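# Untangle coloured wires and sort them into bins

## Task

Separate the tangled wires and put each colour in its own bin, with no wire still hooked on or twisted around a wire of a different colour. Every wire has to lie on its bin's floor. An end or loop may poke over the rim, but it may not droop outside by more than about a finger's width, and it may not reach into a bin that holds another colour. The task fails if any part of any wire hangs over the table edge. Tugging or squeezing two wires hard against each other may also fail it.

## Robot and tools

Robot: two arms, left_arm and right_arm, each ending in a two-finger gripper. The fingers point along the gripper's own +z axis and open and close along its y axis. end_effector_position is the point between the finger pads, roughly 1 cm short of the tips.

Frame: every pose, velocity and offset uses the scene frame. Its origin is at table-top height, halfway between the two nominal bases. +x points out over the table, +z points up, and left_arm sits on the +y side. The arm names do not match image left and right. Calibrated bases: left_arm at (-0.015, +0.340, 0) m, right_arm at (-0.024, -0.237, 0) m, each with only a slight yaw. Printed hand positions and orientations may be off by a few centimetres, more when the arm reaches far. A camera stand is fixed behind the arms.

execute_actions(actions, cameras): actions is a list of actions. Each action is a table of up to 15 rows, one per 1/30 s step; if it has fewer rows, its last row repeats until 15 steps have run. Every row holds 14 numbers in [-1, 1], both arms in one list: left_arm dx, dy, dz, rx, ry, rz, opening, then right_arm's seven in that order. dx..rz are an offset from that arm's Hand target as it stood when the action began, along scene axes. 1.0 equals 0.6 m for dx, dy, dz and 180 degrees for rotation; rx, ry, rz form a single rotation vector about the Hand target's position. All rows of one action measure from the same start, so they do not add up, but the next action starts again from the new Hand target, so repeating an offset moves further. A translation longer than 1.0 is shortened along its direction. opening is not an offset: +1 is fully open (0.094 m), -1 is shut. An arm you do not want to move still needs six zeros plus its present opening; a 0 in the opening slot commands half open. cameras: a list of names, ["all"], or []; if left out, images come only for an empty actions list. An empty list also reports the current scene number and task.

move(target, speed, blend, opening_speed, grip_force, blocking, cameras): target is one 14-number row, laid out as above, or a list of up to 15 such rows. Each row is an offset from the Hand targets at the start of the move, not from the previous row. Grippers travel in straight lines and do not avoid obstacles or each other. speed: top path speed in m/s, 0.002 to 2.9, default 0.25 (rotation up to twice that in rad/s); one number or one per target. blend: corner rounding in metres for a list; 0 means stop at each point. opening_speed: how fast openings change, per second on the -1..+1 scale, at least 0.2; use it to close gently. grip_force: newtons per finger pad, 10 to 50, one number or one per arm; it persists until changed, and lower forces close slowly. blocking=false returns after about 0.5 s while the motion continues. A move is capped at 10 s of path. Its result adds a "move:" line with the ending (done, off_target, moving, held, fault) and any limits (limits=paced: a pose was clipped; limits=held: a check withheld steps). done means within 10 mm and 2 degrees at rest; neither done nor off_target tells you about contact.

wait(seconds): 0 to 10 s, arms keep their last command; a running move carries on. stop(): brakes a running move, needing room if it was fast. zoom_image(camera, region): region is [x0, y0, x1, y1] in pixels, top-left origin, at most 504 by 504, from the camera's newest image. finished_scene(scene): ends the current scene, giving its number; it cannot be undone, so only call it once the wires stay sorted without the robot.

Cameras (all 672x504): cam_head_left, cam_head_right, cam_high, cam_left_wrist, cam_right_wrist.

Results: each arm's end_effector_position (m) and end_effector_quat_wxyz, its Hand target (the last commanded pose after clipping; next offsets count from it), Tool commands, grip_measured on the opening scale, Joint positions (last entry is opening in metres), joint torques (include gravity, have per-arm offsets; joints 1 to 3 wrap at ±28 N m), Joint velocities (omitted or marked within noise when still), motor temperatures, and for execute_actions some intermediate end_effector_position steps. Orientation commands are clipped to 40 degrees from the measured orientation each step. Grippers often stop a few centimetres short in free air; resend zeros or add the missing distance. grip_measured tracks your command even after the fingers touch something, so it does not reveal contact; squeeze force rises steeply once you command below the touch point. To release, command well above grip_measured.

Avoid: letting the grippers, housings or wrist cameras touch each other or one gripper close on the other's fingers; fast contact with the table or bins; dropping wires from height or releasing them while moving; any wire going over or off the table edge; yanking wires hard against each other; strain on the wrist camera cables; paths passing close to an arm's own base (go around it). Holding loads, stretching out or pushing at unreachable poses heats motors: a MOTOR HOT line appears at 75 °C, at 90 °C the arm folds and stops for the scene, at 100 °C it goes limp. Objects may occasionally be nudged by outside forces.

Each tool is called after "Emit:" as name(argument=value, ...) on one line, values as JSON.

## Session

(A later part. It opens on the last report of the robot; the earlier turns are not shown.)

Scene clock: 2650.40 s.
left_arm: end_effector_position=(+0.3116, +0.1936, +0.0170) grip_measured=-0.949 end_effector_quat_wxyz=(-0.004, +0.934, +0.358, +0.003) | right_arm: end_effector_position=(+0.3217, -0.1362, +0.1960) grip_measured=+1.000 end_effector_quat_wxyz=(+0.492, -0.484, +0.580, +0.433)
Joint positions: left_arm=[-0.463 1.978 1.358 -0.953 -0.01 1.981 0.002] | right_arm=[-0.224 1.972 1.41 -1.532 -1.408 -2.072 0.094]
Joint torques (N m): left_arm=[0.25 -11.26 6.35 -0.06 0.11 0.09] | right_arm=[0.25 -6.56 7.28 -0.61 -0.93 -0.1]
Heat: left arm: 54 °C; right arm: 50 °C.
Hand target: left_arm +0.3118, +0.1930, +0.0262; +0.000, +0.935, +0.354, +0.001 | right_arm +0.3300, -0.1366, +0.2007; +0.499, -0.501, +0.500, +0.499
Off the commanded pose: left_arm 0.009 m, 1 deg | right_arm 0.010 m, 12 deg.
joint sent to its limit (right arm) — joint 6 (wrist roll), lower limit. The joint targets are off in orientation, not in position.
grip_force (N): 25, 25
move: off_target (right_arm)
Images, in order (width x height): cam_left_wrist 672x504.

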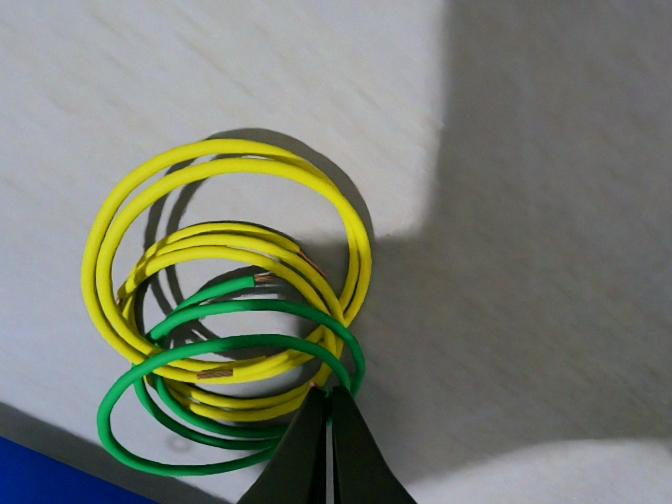

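Emit:
move(target=[[0,0,0.03,0,0,0,-1,0,0,0,0,0,0,1],[-0.0155,-0.025,0.035,0,0,0.25,-1,0,0,0,0,0,0,1],[-0.0077,-0.0562,0.035,0,0,0.5,-1,0,0,0,0,0,0,1]], speed=0.14, blend=0.003, cameras=["cam_left_wrist","cam_right_wrist"])

Emit:
zoom_image(camera="cam_left_wrist", region=[80, 204, 480, 504])

Emit:
zoom_image(camera="cam_right_wrist", region=[240, 230, 370, 330])

Scene clock: 2676.70 s.
left_arm: end_effector_position=(+0.3082, +0.1634, +0.0483) grip_measured=-0.949 end_effector_quat_wxyz=(+0.007, +0.411, +0.911, +0.004) | right_arm: end_effector_position=(+0.3217, -0.1362, +0.1960) grip_measured=+1.000 end_effector_quat_wxyz=(+0.492, -0.484, +0.580, +0.433)
Joint positions: left_arm=[-0.542 1.964 1.468 -1.061 -0.01 0.341 0.002] | right_arm=[-0.224 1.972 1.41 -1.532 -1.408 -2.072 0.094]
Joint torques (N m): left_arm=[-0.76 -8.54 7.1 0.05 0.08 -0.11] | right_arm=[0.25 -6.57 7.3 -0.61 -0.93 -0.1]
Motor temperatures (°C): left_arm=[33 55 50 32 31 33 35] | right_arm=[31 41 50 36 37 32 33]
Heat: left arm: 55 °C; right arm: 50 °C.
Hand target: left_arm +0.3072, +0.1592, +0.0473; +0.000, +0.411, +0.912, +0.001 | right_arm +0.3300, -0.1366, +0.2007; +0.499, -0.501, +0.500, +0.499
Off the commanded pose: left_arm 0.004 m, 1 deg | right_arm 0.010 m, 12 deg.
joint sent to its limit (right arm) — joint 6 (wrist roll), lower limit. The joint targets are off in orientation, not in position.
grip_force (N): 25, 25
move: off_target (right_arm)
Images, in order (width x height): cam_left_wrist 672x504, cam_right_wrist 672x504.

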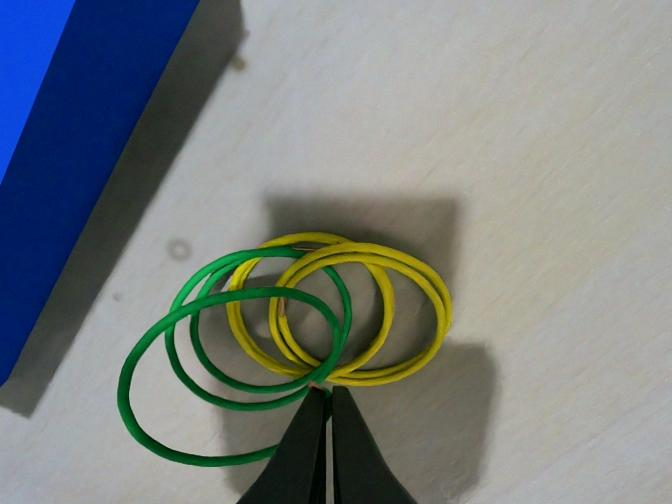

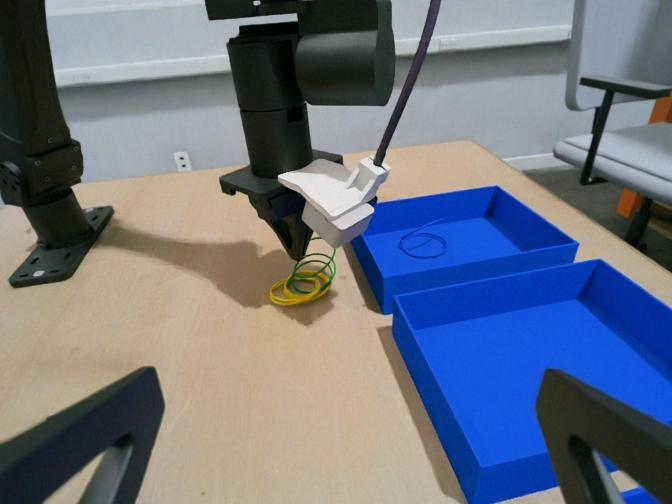

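Scaled by 1.260 from the camera's 672x504 image, which has a finer 960x720 frame.

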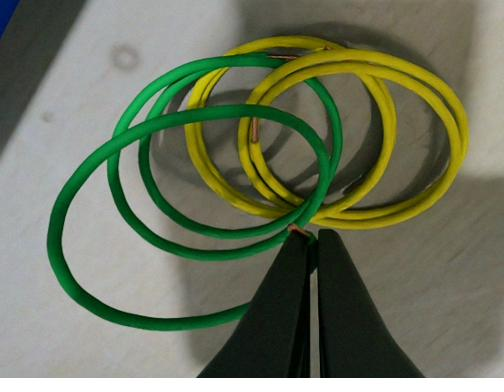

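Scaled by 3.877 from the camera's 672x504 image, which has a finer 960x720 frame.

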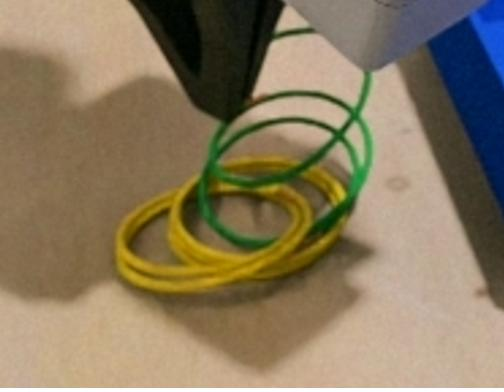

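Emit:
zoom_image(camera="cam_left_wrist", region=[215, 220, 405, 400])

Scaled by 2.653 from the camera's 672x504 image, which has a finer 960x720 frame.

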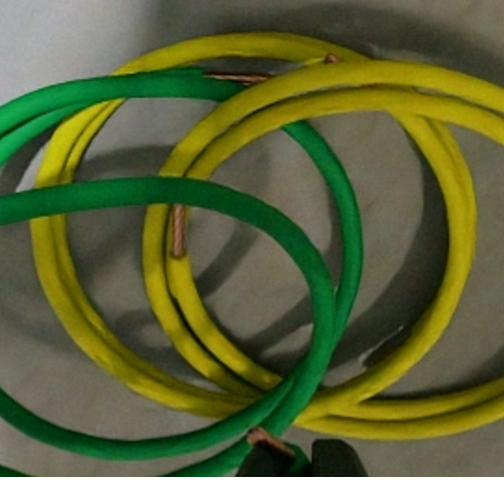

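Emit:
move(target=[[0.0299,-0.0143,0.0,0,0,0.25,-1,0,0,0,0,0,0,1],[0.0619,-0.0038,0.0,0,0,0.5,-1,0,0,0,0,0,0,1],[0.0755,0.019,0.0,0,0,0.7,-1,0,0,0,0,0,0,1]], speed=0.15, blend=0.003, cameras=["cam_left_wrist","cam_right_wrist"])

Emit:
zoom_image(camera="cam_left_wrist", region=[80, 204, 480, 504])

Emit:
zoom_image(camera="cam_right_wrist", region=[240, 230, 370, 330])

Scene clock: 2711.17 s.
left_arm: end_effector_position=(+0.3527, +0.1664, +0.0506) grip_measured=-0.949 end_effector_quat_wxyz=(+0.003, -0.618, +0.786, -0.014) | right_arm: end_effector_position=(+0.3217, -0.1362, +0.1960) grip_measured=+1.000 end_effector_quat_wxyz=(+0.492, -0.484, +0.580, +0.433)
Joint positions: left_arm=[-0.475 2.095 1.671 -1.12 0.006 -1.773 0.002] | right_arm=[-0.224 1.972 1.41 -1.532 -1.408 -2.072 0.094]
Joint torques (N m): left_arm=[0.79 -9.36 7.12 0.03 -0.02 -0.04] | right_arm=[0.24 -6.56 7.3 -0.61 -0.93 -0.11]
Heat: left arm: 52 °C; right arm: 50 °C.
Hand target: left_arm +0.3525, +0.1706, +0.0472; -0.001, -0.626, +0.780, +0.000 | right_arm +0.3300, -0.1366, +0.2007; +0.499, -0.501, +0.500, +0.499
Off the commanded pose: left_arm 0.005 m, 2 deg | right_arm 0.010 m, 12 deg.
joint sent to its limit (right arm) — joint 6 (wrist roll), lower limit. The joint targets are off in orientation, not in position.
grip_force (N): 25, 25
move: off_target (right_arm)
Images, in order (width x height): cam_left_wrist 672x504, cam_right_wrist 672x504.

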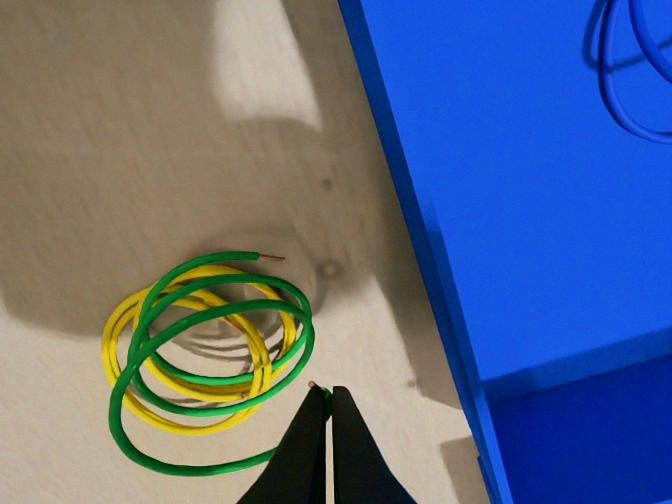

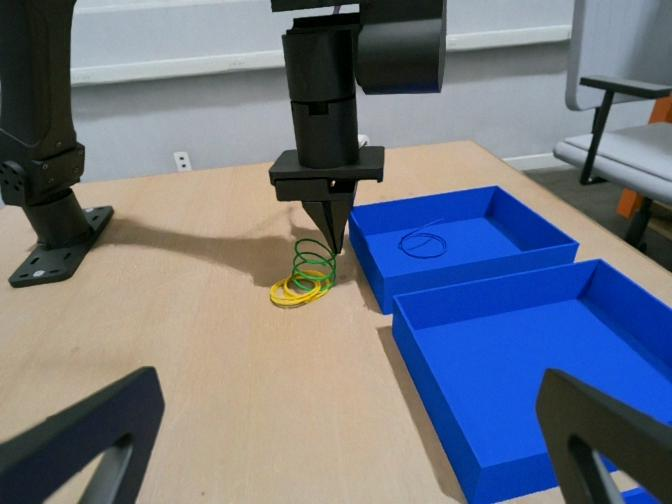

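Scaled by 1.260 from the camera's 672x504 image, which has a finer 960x720 frame.

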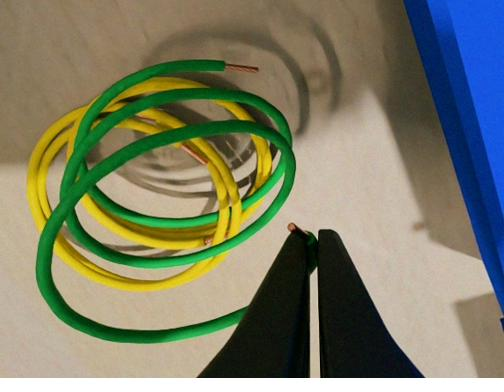

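Scaled by 3.877 from the camera's 672x504 image, which has a finer 960x720 frame.

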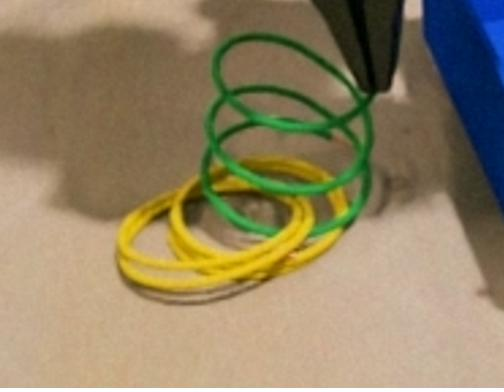

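Emit:
move(target=[[0,0,-0.06,0,0,0,-1,0,0,0,0,0,0,1],[0,0,-0.06,0,0,0,-0.75,0,0,0,0,0,0,1],[0,0,0.03,0,0,0,-0.75,0,0,0,0,0,0,1],[0,0.03,0.04,0,0,-0.5,-0.75,0,0,0,0,0,0,1],[0,0.03,0.04,0,0,-0.98,-0.75,0,0,0,0,0,0,1]], speed=[0.08,0.1,0.15,0.5,0.5], blend=[0,0,0,0.01,0], cameras=["cam_left_wrist"])

Emit:
zoom_image(camera="cam_left_wrist", region=[240, 134, 540, 434])

Scene clock: 2737.27 s.
left_arm: end_effector_position=(+0.3563, +0.1851, +0.0621) grip_measured=-0.753 end_effector_quat_wxyz=(-0.004, +0.758, +0.652, +0.002) | right_arm: end_effector_position=(+0.3217, -0.1362, +0.1960) grip_measured=+1.000 end_effector_quat_wxyz=(+0.492, -0.484, +0.580, +0.433)
Joint positions: left_arm=[-0.435 2.104 1.731 -1.203 -0.007 1.319 0.012] | right_arm=[-0.224 1.972 1.41 -1.532 -1.408 -2.072 0.094]
Joint torques (N m): left_arm=[0.7 -13.89 4.67 0.05 0.09 0.06] | right_arm=[0.25 -6.56 7.27 -0.61 -0.93 -0.1]
Heat: left arm: 53 °C; right arm: 50 °C.
Hand target: left_arm +0.3524, +0.1887, +0.0712; +0.000, +0.760, +0.650, +0.001 | right_arm +0.3300, -0.1366, +0.2007; +0.499, -0.501, +0.500, +0.499
Off the commanded pose: left_arm 0.011 m, 1 deg | right_arm 0.010 m, 12 deg.
joint sent to its limit (right arm) — joint 6 (wrist roll), lower limit. The joint targets are off in orientation, not in position.
grip_force (N): 25, 25
move: off_target (left_arm, right_arm)
Images, in order (width x height): cam_left_wrist 672x504.

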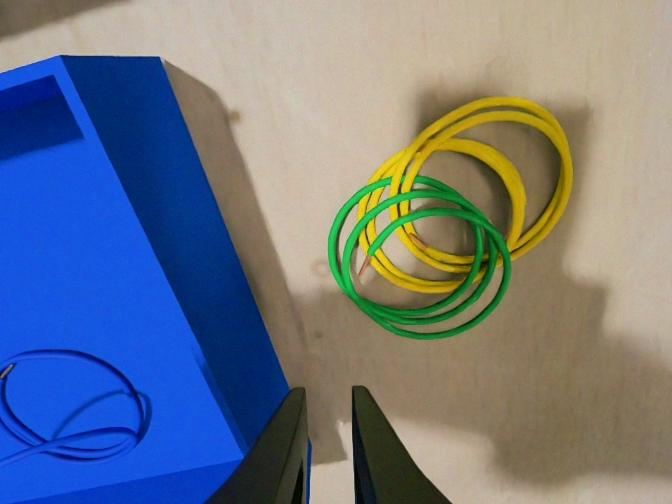

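Scaled by 1.680 from the camera's 672x504 image, which has a finer 960x720 frame.

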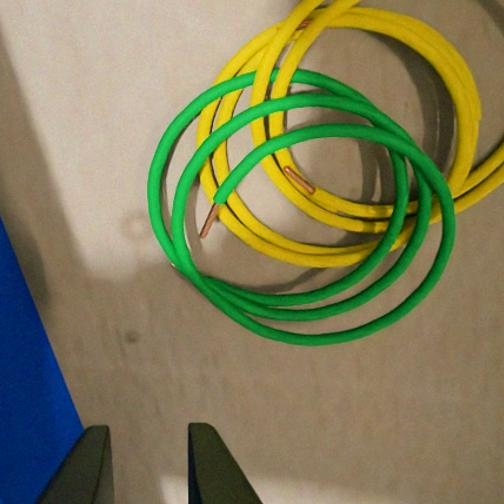

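Emit:
zoom_image(camera="cam_left_wrist", region=[325, 160, 525, 345])

Emit:
zoom_image(camera="cam_left_wrist", region=[350, 150, 430, 230])

Scaled by 2.520 from the camera's 672x504 image, which has a finer 960x720 frame.

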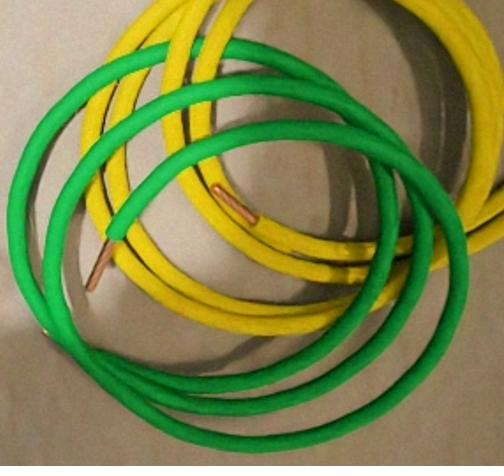

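Scaled by 6.300 from the camera's 672x504 image, which has a finer 960x720 frame.

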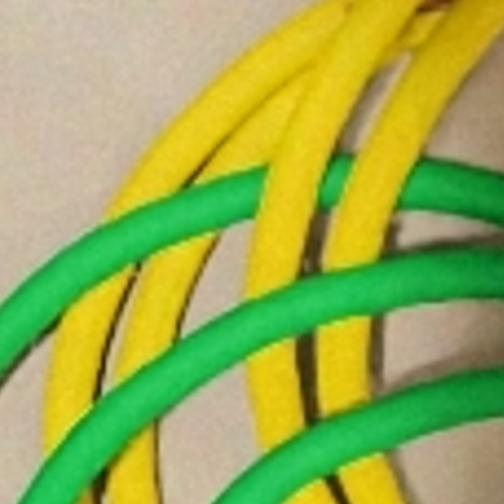

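Emit:
move(target=[[-0.0207,-0.0203,-0.055,0,0,-0.167,-0.8,0,0,0,0,0,0,1]], speed=0.12, cameras=["cam_left_wrist"])

Emit:
zoom_image(camera="cam_left_wrist", region=[230, 254, 430, 454])

Scene clock: 2765.67 s.
left_arm: end_effector_position=(+0.3409, +0.1801, +0.0309) grip_measured=-0.797 end_effector_quat_wxyz=(-0.012, +0.898, +0.440, -0.005) | right_arm: end_effector_position=(+0.3217, -0.1362, +0.1960) grip_measured=+1.000 end_effector_quat_wxyz=(+0.492, -0.484, +0.580, +0.433)
Joint positions: left_arm=[-0.462 2.099 1.597 -1.093 -0.007 1.802 0.01] | right_arm=[-0.224 1.972 1.41 -1.532 -1.408 -2.072 0.094]
Joint torques (N m): left_arm=[-0.7 -13.56 4.26 0.23 0.08 0.1] | right_arm=[0.25 -6.56 7.31 -0.61 -0.93 -0.11]
Motor temperatures (°C): left_arm=[33 56 50 32 31 33 35] | right_arm=[31 41 50 36 37 32 33]
Heat: left arm: 56 °C; right arm: 50 °C.
Hand target: left_arm +0.3400, +0.1764, +0.0382; +0.000, +0.903, +0.430, +0.001 | right_arm +0.3300, -0.1366, +0.2007; +0.499, -0.501, +0.500, +0.499
Off the commanded pose: left_arm 0.008 m, 2 deg | right_arm 0.010 m, 12 deg.
joint sent to its limit (right arm) — joint 6 (wrist roll), lower limit. The joint targets are off in orientation, not in position.
grip_force (N): 25, 25
move: off_target (right_arm)
Images, in order (width x height): cam_left_wrist 672x504.

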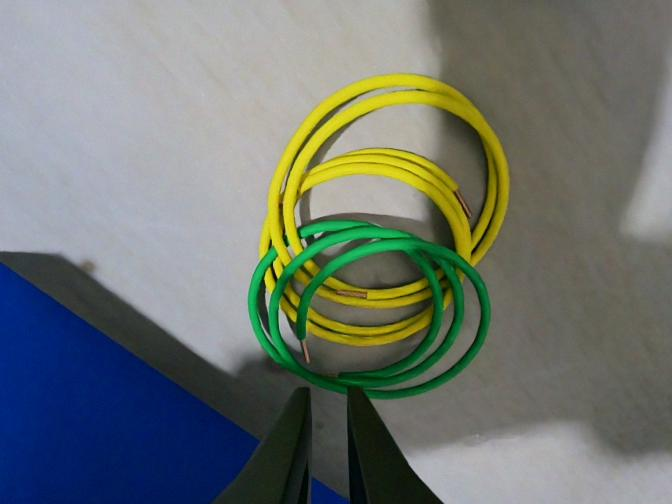

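Scaled by 2.520 from the camera's 672x504 image, which has a finer 960x720 frame.

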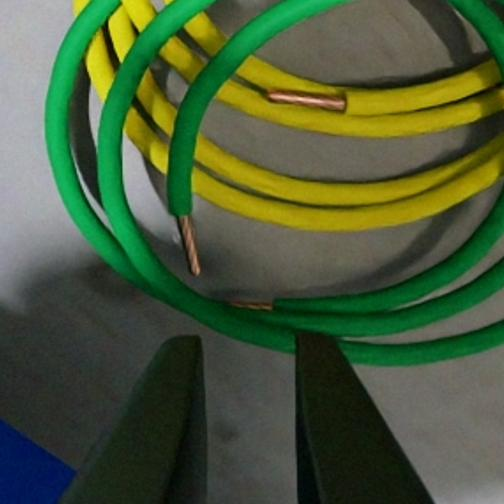

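Emit:
move(target=[[0.005,-0.0107,-0.02,0,0,0,-0.78,0,0,0,0,0,0,1],[0.005,-0.0107,-0.05,0,0,0,-0.78,0,0,0,0,0,0,1]], speed=0.06, cameras=["cam_left_wrist"])

Emit:
zoom_image(camera="cam_left_wrist", region=[230, 304, 430, 504])

Scene clock: 2782.13 s.
left_arm: end_effector_position=(+0.3476, +0.1720, +0.0187) grip_measured=-0.783 end_effector_quat_wxyz=(+0.006, +0.900, +0.435, +0.010) | right_arm: end_effector_position=(+0.3217, -0.1362, +0.1960) grip_measured=+1.000 end_effector_quat_wxyz=(+0.492, -0.484, +0.580, +0.433)
Joint positions: left_arm=[-0.474 2.104 1.554 -0.999 -0.007 1.802 0.01] | right_arm=[-0.224 1.972 1.41 -1.532 -1.408 -2.072 0.094]
Joint torques (N m): left_arm=[-0.53 -9.4 4.6 0.35 0.02 -0.03] | right_arm=[0.25 -6.57 7.3 -0.61 -0.93 -0.1]
Motor temperatures (°C): left_arm=[33 60 50 32 31 33 35] | right_arm=[31 41 50 36 37 32 33]
Heat: left arm: 60 °C; right arm: 50 °C.
Hand target: left_arm +0.3430, +0.1700, +0.0081; +0.000, +0.903, +0.431, +0.001 | right_arm +0.3300, -0.1366, +0.2007; +0.499, -0.501, +0.500, +0.499
Off the commanded pose: left_arm 0.012 m, 1 deg | right_arm 0.010 m, 12 deg.
joint sent to its limit (right arm) — joint 6 (wrist roll), lower limit. The joint targets are off in orientation, not in position.
grip_force (N): 25, 25
move: off_target (left_arm, right_arm)
Images, in order (width x height): cam_left_wrist 672x504.

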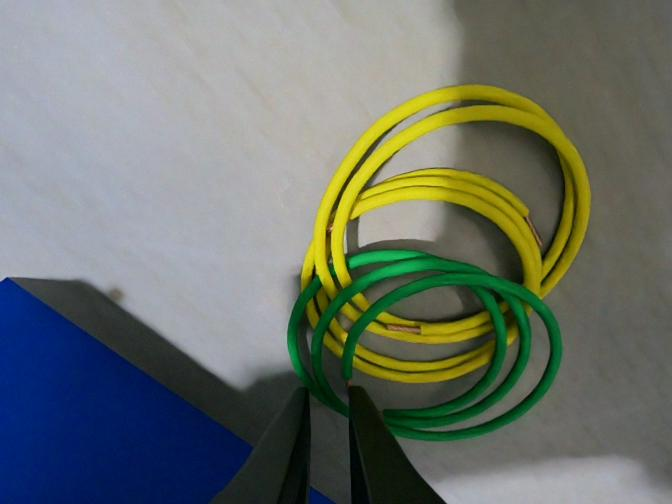

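Scaled by 2.520 from the camera's 672x504 image, which has a finer 960x720 frame.

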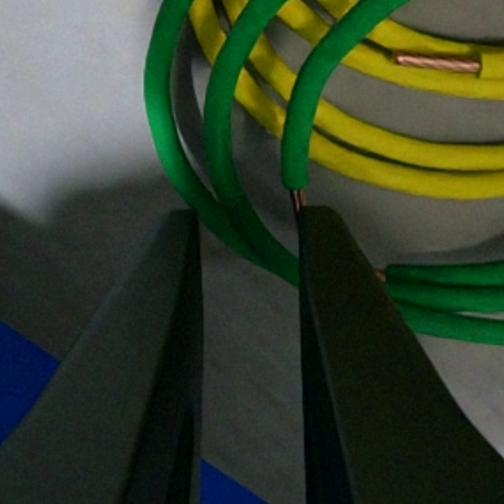

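Emit:
move(target=[[0,0,0.03,0,0,0,-0.78,0,0,0,0,0,0,1],[-0.0055,0.0025,0.03,0,0,0,-0.78,0,0,0,0,0,0,1],[-0.0055,0.0025,0.012,0,0,0,-0.78,0,0,0,0,0,0,1]], speed=0.06, cameras=["cam_left_wrist"])

Emit:
zoom_image(camera="cam_left_wrist", region=[230, 304, 430, 504])

Scene clock: 2792.97 s.
left_arm: end_effector_position=(+0.3424, +0.1745, +0.0177) grip_measured=-0.783 end_effector_quat_wxyz=(-0.002, +0.900, +0.435, +0.003) | right_arm: end_effector_position=(+0.3217, -0.1362, +0.1960) grip_measured=+1.000 end_effector_quat_wxyz=(+0.492, -0.484, +0.580, +0.433)
Joint positions: left_arm=[-0.474 2.104 1.55 -1.016 -0.007 1.802 0.01] | right_arm=[-0.224 1.972 1.41 -1.532 -1.408 -2.072 0.094]
Joint torques (N m): left_arm=[-0.68 -11.04 4.49 0.32 0.1 -0.02] | right_arm=[0.24 -6.54 7.3 -0.61 -0.93 -0.11]
Motor temperatures (°C): left_arm=[33 57 49 32 31 33 35] | right_arm=[31 41 50 36 37 32 33]
Heat: left arm: 57 °C; right arm: 50 °C.
Hand target: left_arm +0.3397, +0.1715, +0.0154; +0.000, +0.903, +0.431, +0.001 | right_arm +0.3300, -0.1366, +0.2007; +0.499, -0.501, +0.500, +0.499
Off the commanded pose: left_arm 0.005 m, 1 deg | right_arm 0.010 m, 12 deg.
joint sent to its limit (right arm) — joint 6 (wrist roll), lower limit. The joint targets are off in orientation, not in position.
grip_force (N): 25, 25
move: off_target (right_arm)
Images, in order (width x height): cam_left_wrist 672x504.

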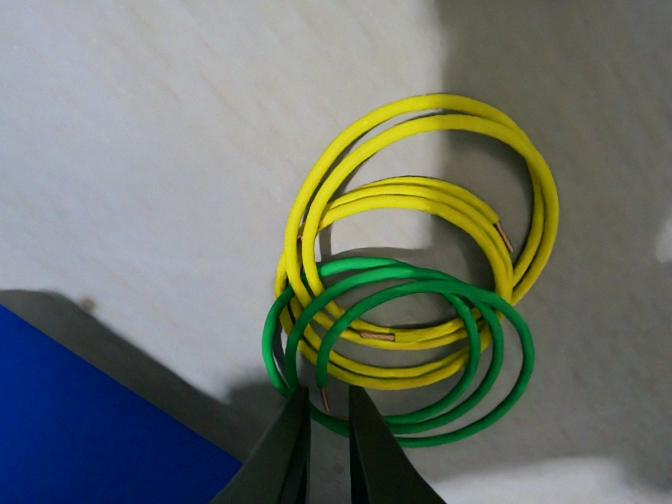

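Scaled by 2.520 from the camera's 672x504 image, which has a finer 960x720 frame.

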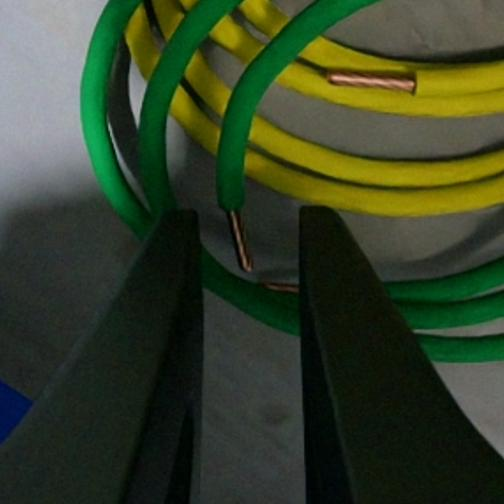

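Emit:
move(target=[[0,0,-0.008,0,0,0,-0.78,0,0,0,0,0,0,1],[0,0,-0.008,0,0,0,-1,0,0,0,0,0,0,1]], speed=0.06, cameras=["cam_left_wrist"])

Emit:
zoom_image(camera="cam_left_wrist", region=[230, 304, 430, 504])

Scene clock: 2803.27 s.
left_arm: end_effector_position=(+0.3434, +0.1740, +0.0154) grip_measured=-0.952 end_effector_quat_wxyz=(+0.001, +0.900, +0.435, +0.006) | right_arm: end_effector_position=(+0.3217, -0.1362, +0.1960) grip_measured=+1.000 end_effector_quat_wxyz=(+0.492, -0.484, +0.580, +0.433)
Joint positions: left_arm=[-0.474 2.104 1.54 -0.999 -0.007 1.802 0.002] | right_arm=[-0.224 1.972 1.41 -1.532 -1.408 -2.072 0.094]
Joint torques (N m): left_arm=[-0.59 -10.61 4.42 0.29 0.07 -0.01] | right_arm=[0.25 -6.57 7.28 -0.61 -0.93 -0.11]
Motor temperatures (°C): left_arm=[33 55 49 32 31 33 35] | right_arm=[31 41 50 36 37 32 33]
Heat: left arm: 55 °C; right arm: 50 °C.
Hand target: left_arm +0.3397, +0.1715, +0.0106; +0.000, +0.903, +0.431, +0.001 | right_arm +0.3300, -0.1366, +0.2007; +0.499, -0.501, +0.500, +0.499
Off the commanded pose: left_arm 0.007 m, 1 deg | right_arm 0.010 m, 12 deg.
joint sent to its limit (right arm) — joint 6 (wrist roll), lower limit. The joint targets are off in orientation, not in position.
grip_force (N): 25, 25
move: off_target (right_arm)
Images, in order (width x height): cam_left_wrist 672x504.

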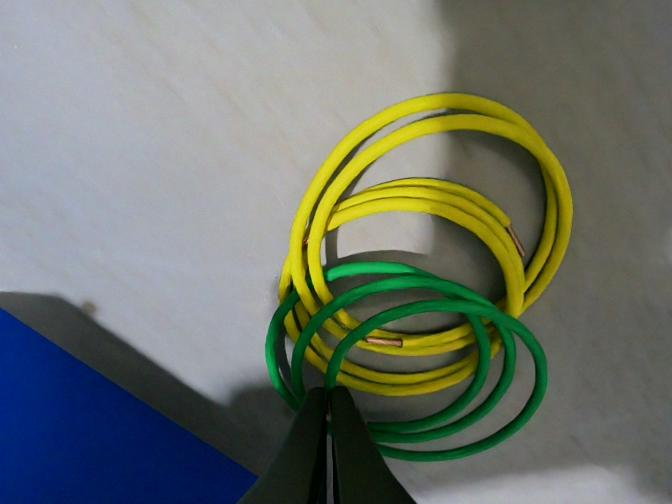

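Scaled by 2.520 from the camera's 672x504 image, which has a finer 960x720 frame.

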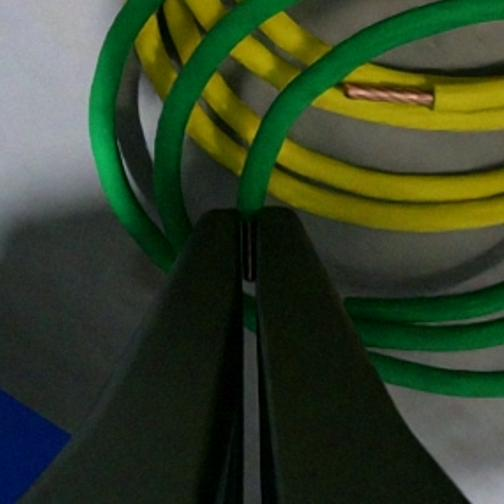

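Emit:
move(target=[[0,0,0.045,0,0,0,-1,0,0,0,0,0,0,1],[0.0078,0.028,0.055,0,0,0.25,-1,0,0,0,0,0,0,1],[-0.011,0.054,0.055,0,0,0.5,-1,0,0,0,0,0,0,1]], speed=0.14, blend=0.003)

Emit:
move(target=[[-0.0337,0.0035,0.0,0,0,0.25,-1,0,0,0,0,0,0,1],[-0.058,-0.02,0.0,0,0,0.5,-1,0,0,0,0,0,0,1],[-0.062,-0.044,0.0,0,0,0.67,-1,0,0,0,0,0,0,1]], speed=0.15, blend=0.003, cameras=["cam_left_wrist","cam_right_wrist"])

Emit:
zoom_image(camera="cam_left_wrist", region=[80, 204, 480, 504])

Emit:
zoom_image(camera="cam_right_wrist", region=[230, 220, 370, 330])

Scene clock: 2828.77 s.
left_arm: end_effector_position=(+0.3333, +0.2023, +0.0370) grip_measured=-0.955 end_effector_quat_wxyz=(-0.009, +0.341, +0.940, +0.004) | right_arm: end_effector_position=(+0.3217, -0.1362, +0.1960) grip_measured=+1.000 end_effector_quat_wxyz=(+0.492, -0.484, +0.580, +0.433)
Joint positions: left_arm=[-0.417 2.029 1.517 -1.077 -0.007 0.313 0.002] | right_arm=[-0.224 1.972 1.41 -1.532 -1.408 -2.072 0.094]
Joint torques (N m): left_arm=[0.79 -12.79 4.51 0.19 0.15 -0.05] | right_arm=[0.25 -6.56 7.28 -0.61 -0.93 -0.11]
Motor temperatures (°C): left_arm=[33 55 50 32 31 33 35] | right_arm=[31 41 50 36 37 32 33]
Heat: left arm: 55 °C; right arm: 50 °C.
Hand target: left_arm +0.3331, +0.2039, +0.0436; +0.000, +0.334, +0.943, +0.000 | right_arm +0.3300, -0.1366, +0.2007; +0.499, -0.501, +0.500, +0.499
Off the commanded pose: left_arm 0.007 m, 1 deg | right_arm 0.010 m, 12 deg.
joint sent to its limit (right arm) — joint 6 (wrist roll), lower limit. The joint targets are off in orientation, not in position.
grip_force (N): 25, 25
move: off_target (right_arm)

Scene clock: 2836.50 s.
left_arm: end_effector_position=(+0.2919, +0.1811, +0.0386) grip_measured=-0.955 end_effector_quat_wxyz=(-0.009, -0.651, +0.759, +0.011) | right_arm: end_effector_position=(+0.3217, -0.1362, +0.1960) grip_measured=+1.000 end_effector_quat_wxyz=(+0.492, -0.484, +0.580, +0.433)
Joint positions: left_arm=[-0.511 1.928 1.379 -1.048 0.008 -1.894 0.002] | right_arm=[-0.224 1.972 1.41 -1.532 -1.408 -2.072 0.094]
Joint torques (N m): left_arm=[-0.65 -10.35 5.76 0.29 -0.05 -0.11] | right_arm=[0.24 -6.56 7.3 -0.61 -0.93 -0.11]
Motor temperatures (°C): left_arm=[33 56 49 32 31 33 35] | right_arm=[31 41 50 36 37 32 33]
Heat: left arm: 56 °C; right arm: 50 °C.
Hand target: left_arm +0.2960, +0.1776, +0.0435; +0.000, -0.654, +0.757, +0.000 | right_arm +0.3300, -0.1366, +0.2007; +0.499, -0.501, +0.500, +0.499
Off the commanded pose: left_arm 0.007 m, 2 deg | right_arm 0.010 m, 12 deg.
joint sent to its limit (right arm) — joint 6 (wrist roll), lower limit. The joint targets are off in orientation, not in position.
grip_force (N): 25, 25
move: off_target (right_arm)
Images, in order (width x height): cam_left_wrist 672x504, cam_right_wrist 672x504.

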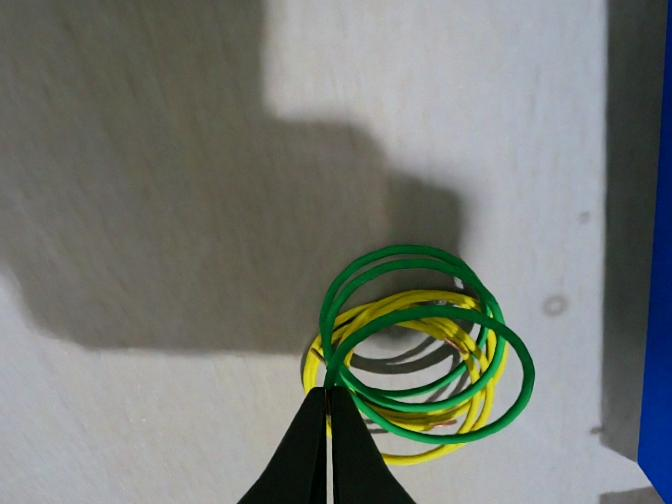

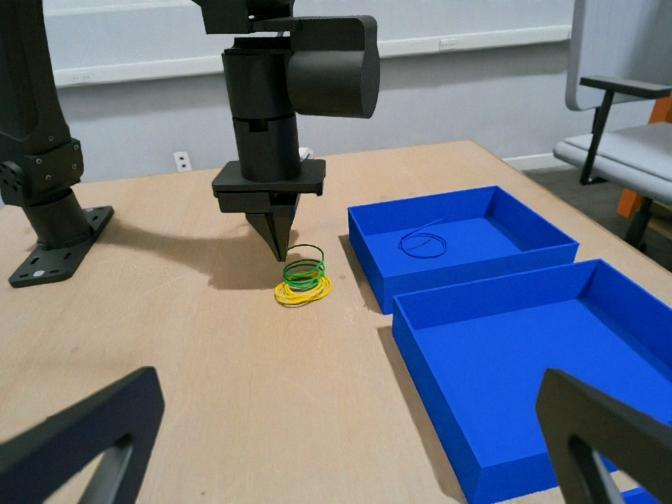

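Scaled by 1.260 from the camera's 672x504 image, which has a finer 960x720 frame.

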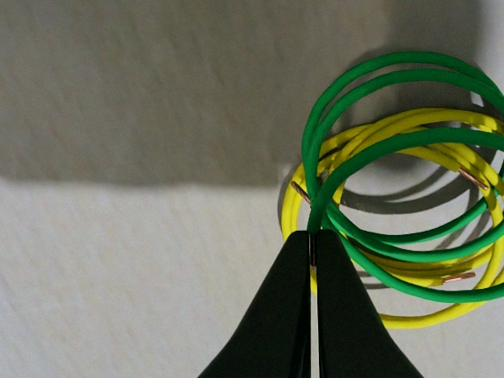

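Scaled by 3.600 from the camera's 672x504 image, which has a finer 960x720 frame.

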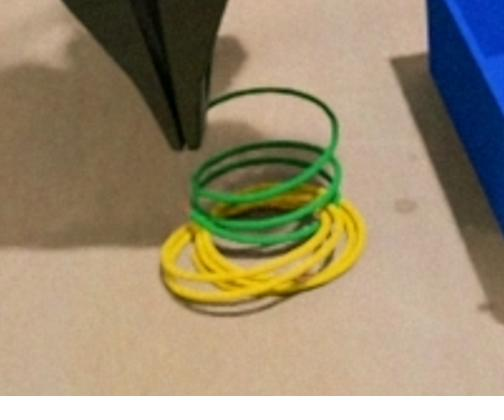

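Emit:
move(target=[[0,0,0.1,0,0,0,-1,0,0,0,0,0,0,1]], speed=0.06, cameras=["cam_left_wrist","cam_right_wrist"])

Emit:
zoom_image(camera="cam_left_wrist", region=[230, 204, 550, 504])

Emit:
zoom_image(camera="cam_right_wrist", region=[230, 180, 370, 330])

Scene clock: 2847.93 s.
left_arm: end_effector_position=(+0.2980, +0.1780, +0.0924) grip_measured=-0.955 end_effector_quat_wxyz=(-0.006, -0.651, +0.759, +0.003) | right_arm: end_effector_position=(+0.3217, -0.1362, +0.1960) grip_measured=+1.000 end_effector_quat_wxyz=(+0.492, -0.484, +0.580, +0.433)
Joint positions: left_arm=[-0.511 1.896 1.553 -1.238 0.008 -1.895 0.002] | right_arm=[-0.224 1.972 1.41 -1.532 -1.408 -2.072 0.094]
Joint torques (N m): left_arm=[-0.75 -11.12 6.6 -0.11 -0.04 -0.11] | right_arm=[0.25 -6.57 7.28 -0.61 -0.93 -0.11]
Heat: left arm: 54 °C; right arm: 50 °C.
Hand target: left_arm +0.2959, +0.1776, +0.1036; +0.000, -0.654, +0.757, +0.000 | right_arm +0.3300, -0.1366, +0.2007; +0.499, -0.501, +0.500, +0.499
Off the commanded pose: left_arm 0.011 m, 1 deg | right_arm 0.010 m, 12 deg.
joint sent to its limit (right arm) — joint 6 (wrist roll), lower limit. The joint targets are off in orientation, not in position.
grip_force (N): 25, 25
move: off_target (left_arm, right_arm)
Images, in order (width x height): cam_left_wrist 672x504, cam_right_wrist 672x504.

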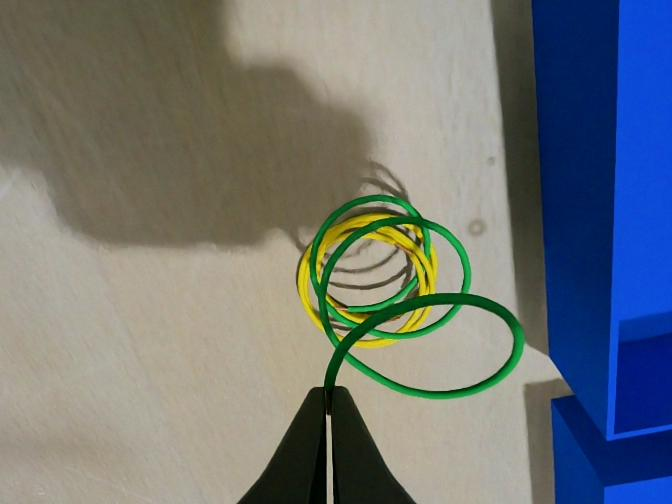

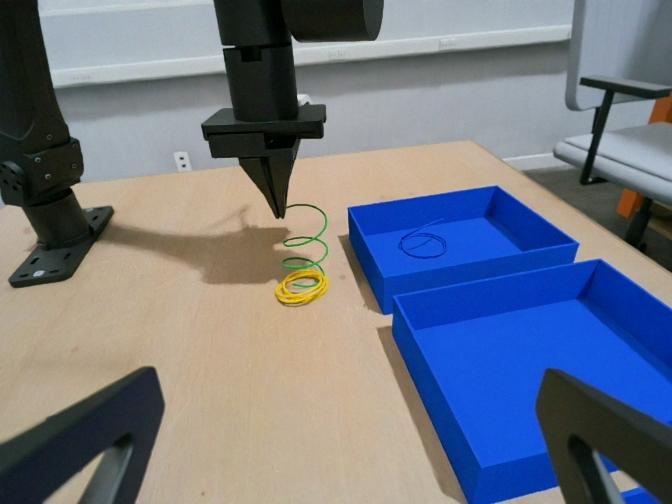

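Scaled by 1.575 from the camera's 672x504 image, which has a finer 960x720 frame.

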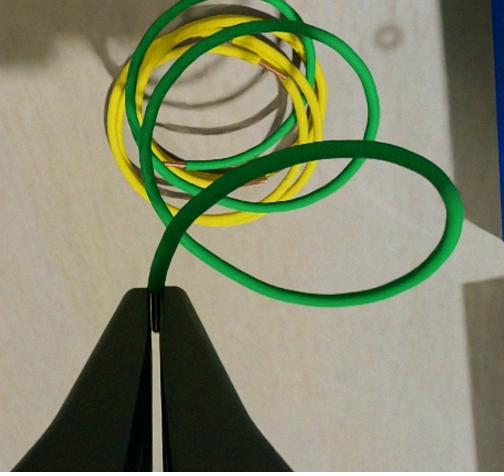

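Scaled by 3.360 from the camera's 672x504 image, which has a finer 960x720 frame.

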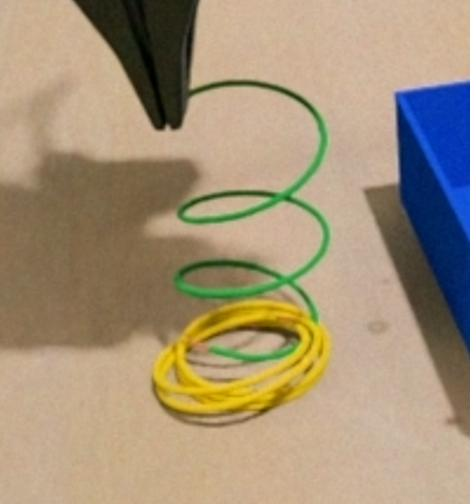

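Emit:
move(target=[[0,0,0.15,0,0,0,-1,0,0,0,0,0,0,1]], speed=0.05, cameras=["cam_left_wrist","cam_right_wrist"])

Emit:
zoom_image(camera="cam_right_wrist", region=[230, 100, 370, 330])

Emit:
zoom_image(camera="cam_left_wrist", region=[230, 104, 550, 404])

Scene clock: 2859.40 s.
left_arm: end_effector_position=(+0.3007, +0.1766, +0.1818) grip_measured=-0.955 end_effector_quat_wxyz=(+0.004, -0.651, +0.759, -0.022) | right_arm: end_effector_position=(+0.3217, -0.1362, +0.1960) grip_measured=+1.000 end_effector_quat_wxyz=(+0.492, -0.484, +0.580, +0.433)
Joint positions: left_arm=[-0.511 1.881 1.89 -1.536 0.008 -1.895 0.002] | right_arm=[-0.224 1.972 1.41 -1.532 -1.408 -2.072 0.094]
Joint torques (N m): left_arm=[-0.72 -10.81 6.64 -0.02 -0.08 -0.1] | right_arm=[0.23 -6.57 7.3 -0.61 -0.93 -0.11]
Heat: left arm: 54 °C; right arm: 50 °C.
Hand target: left_arm +0.2959, +0.1776, +0.1936; +0.000, -0.653, +0.757, +0.000 | right_arm +0.3300, -0.1366, +0.2007; +0.499, -0.501, +0.500, +0.499
Off the commanded pose: left_arm 0.013 m, 3 deg | right_arm 0.010 m, 12 deg.
joint sent to its limit (left arm) — joint 4 (wrist pitch), lower limit. The joint targets are off in orientation, not in position.
joint sent to its limit (right arm) — joint 6 (wrist roll), lower limit. The joint targets are off in orientation, not in position.
grip_force (N): 25, 25
move: off_target (left_arm, right_arm)
Images, in order (width x height): cam_left_wrist 672x504, cam_right_wrist 672x504.

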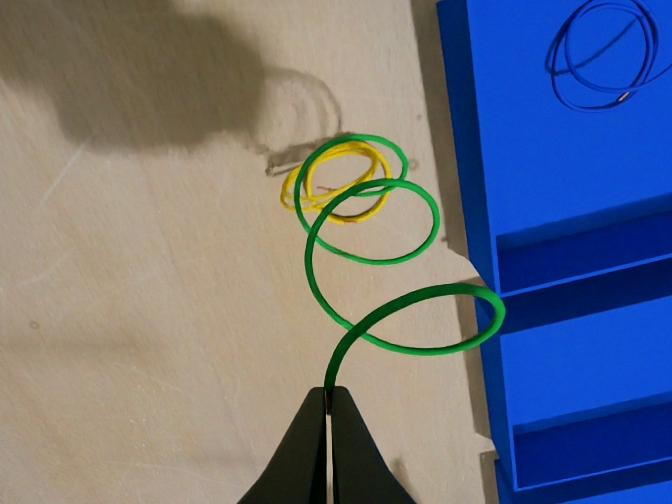

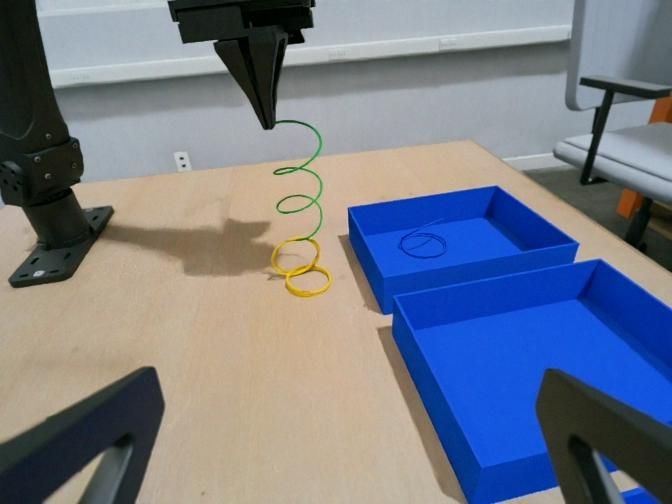

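Scaled by 2.191 from the camera's 672x504 image, which has a finer 960x720 frame.

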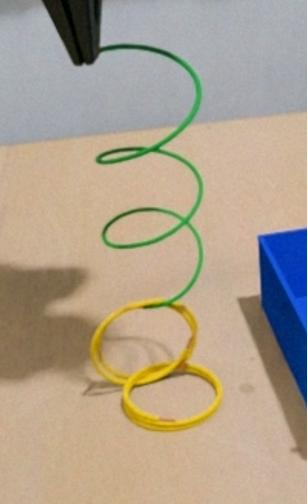

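Scaled by 1.575 from the camera's 672x504 image, which has a finer 960x720 frame.

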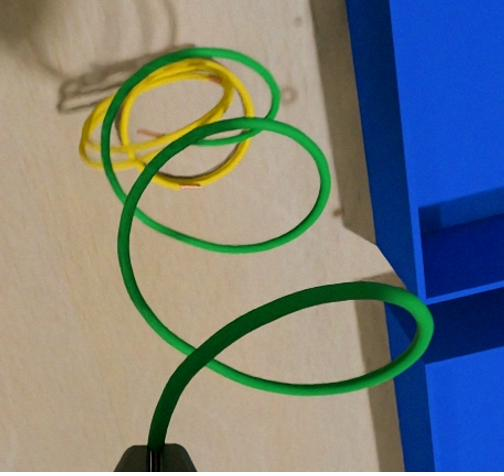

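Emit:
move(target=[[0,0,0.06,0,0,0.05,-1,0,0,0,0,0,0,1]], speed=0.04, cameras=["cam_left_wrist","cam_right_wrist"])

Emit:
zoom_image(camera="cam_right_wrist", region=[230, 60, 370, 330])

Emit:
zoom_image(camera="cam_left_wrist", region=[230, 54, 550, 354])

Scene clock: 2879.90 s.
left_arm: end_effector_position=(+0.3017, +0.1760, +0.2181) grip_measured=-0.955 end_effector_quat_wxyz=(-0.020, +0.707, -0.703, +0.077) | right_arm: end_effector_position=(+0.3217, -0.1362, +0.1960) grip_measured=+1.000 end_effector_quat_wxyz=(+0.492, -0.484, +0.580, +0.433)
Joint positions: left_arm=[-0.511 1.806 1.932 -1.537 0.008 -2.052 0.002] | right_arm=[-0.224 1.972 1.41 -1.532 -1.408 -2.072 0.094]
Joint torques (N m): left_arm=[-0.73 -10.11 6.56 0.27 -0.03 -0.16] | right_arm=[0.25 -6.56 7.28 -0.62 -0.93 -0.11]
Motor temperatures (°C): left_arm=[33 58 50 32 31 33 35] | right_arm=[31 41 50 36 37 32 33]
Heat: left arm: 58 °C; right arm: 50 °C.
Hand target: left_arm +0.2960, +0.1776, +0.2296; +0.000, +0.711, -0.703, +0.000 | right_arm +0.3300, -0.1366, +0.2007; +0.499, -0.501, +0.500, +0.499
Off the commanded pose: left_arm 0.013 m, 9 deg | right_arm 0.010 m, 12 deg.
joint sent to its limit (left arm) — joint 4 (wrist pitch), lower limit. The joint targets are off in orientation, not in position.
joint sent to its limit (right arm) — joint 6 (wrist roll), lower limit. The joint targets are off in orientation, not in position.
grip_force (N): 25, 25
move: off_target (left_arm, right_arm)
Images, in order (width x height): cam_left_wrist 672x504, cam_right_wrist 672x504.

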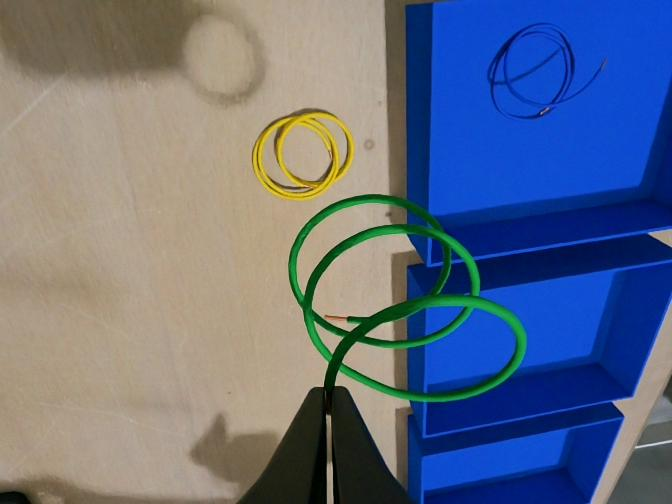

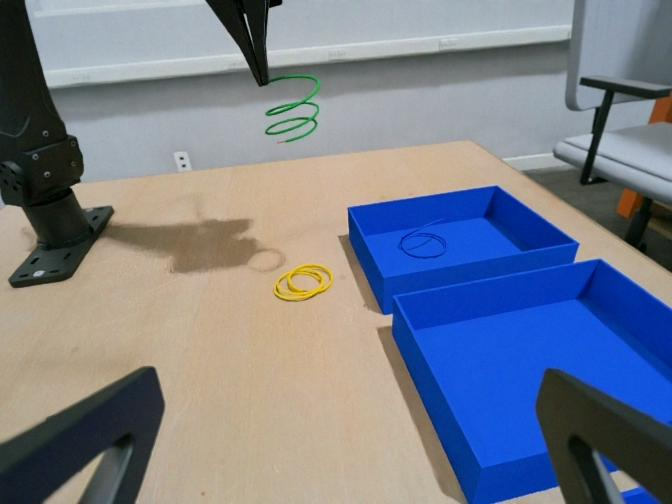

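Scaled by 1.867 from the camera's 672x504 image, which has a finer 960x720 frame.

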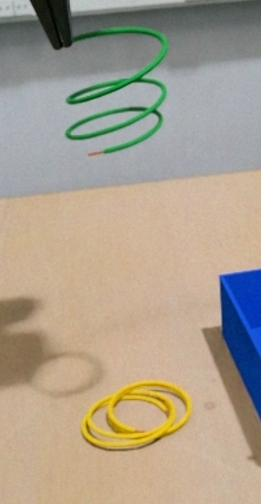

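Scaled by 1.575 from the camera's 672x504 image, which has a finer 960x720 frame.

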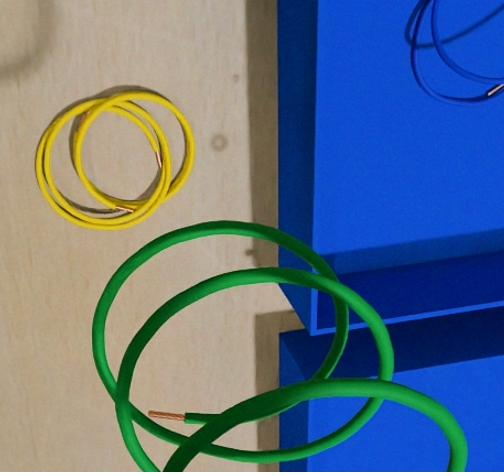

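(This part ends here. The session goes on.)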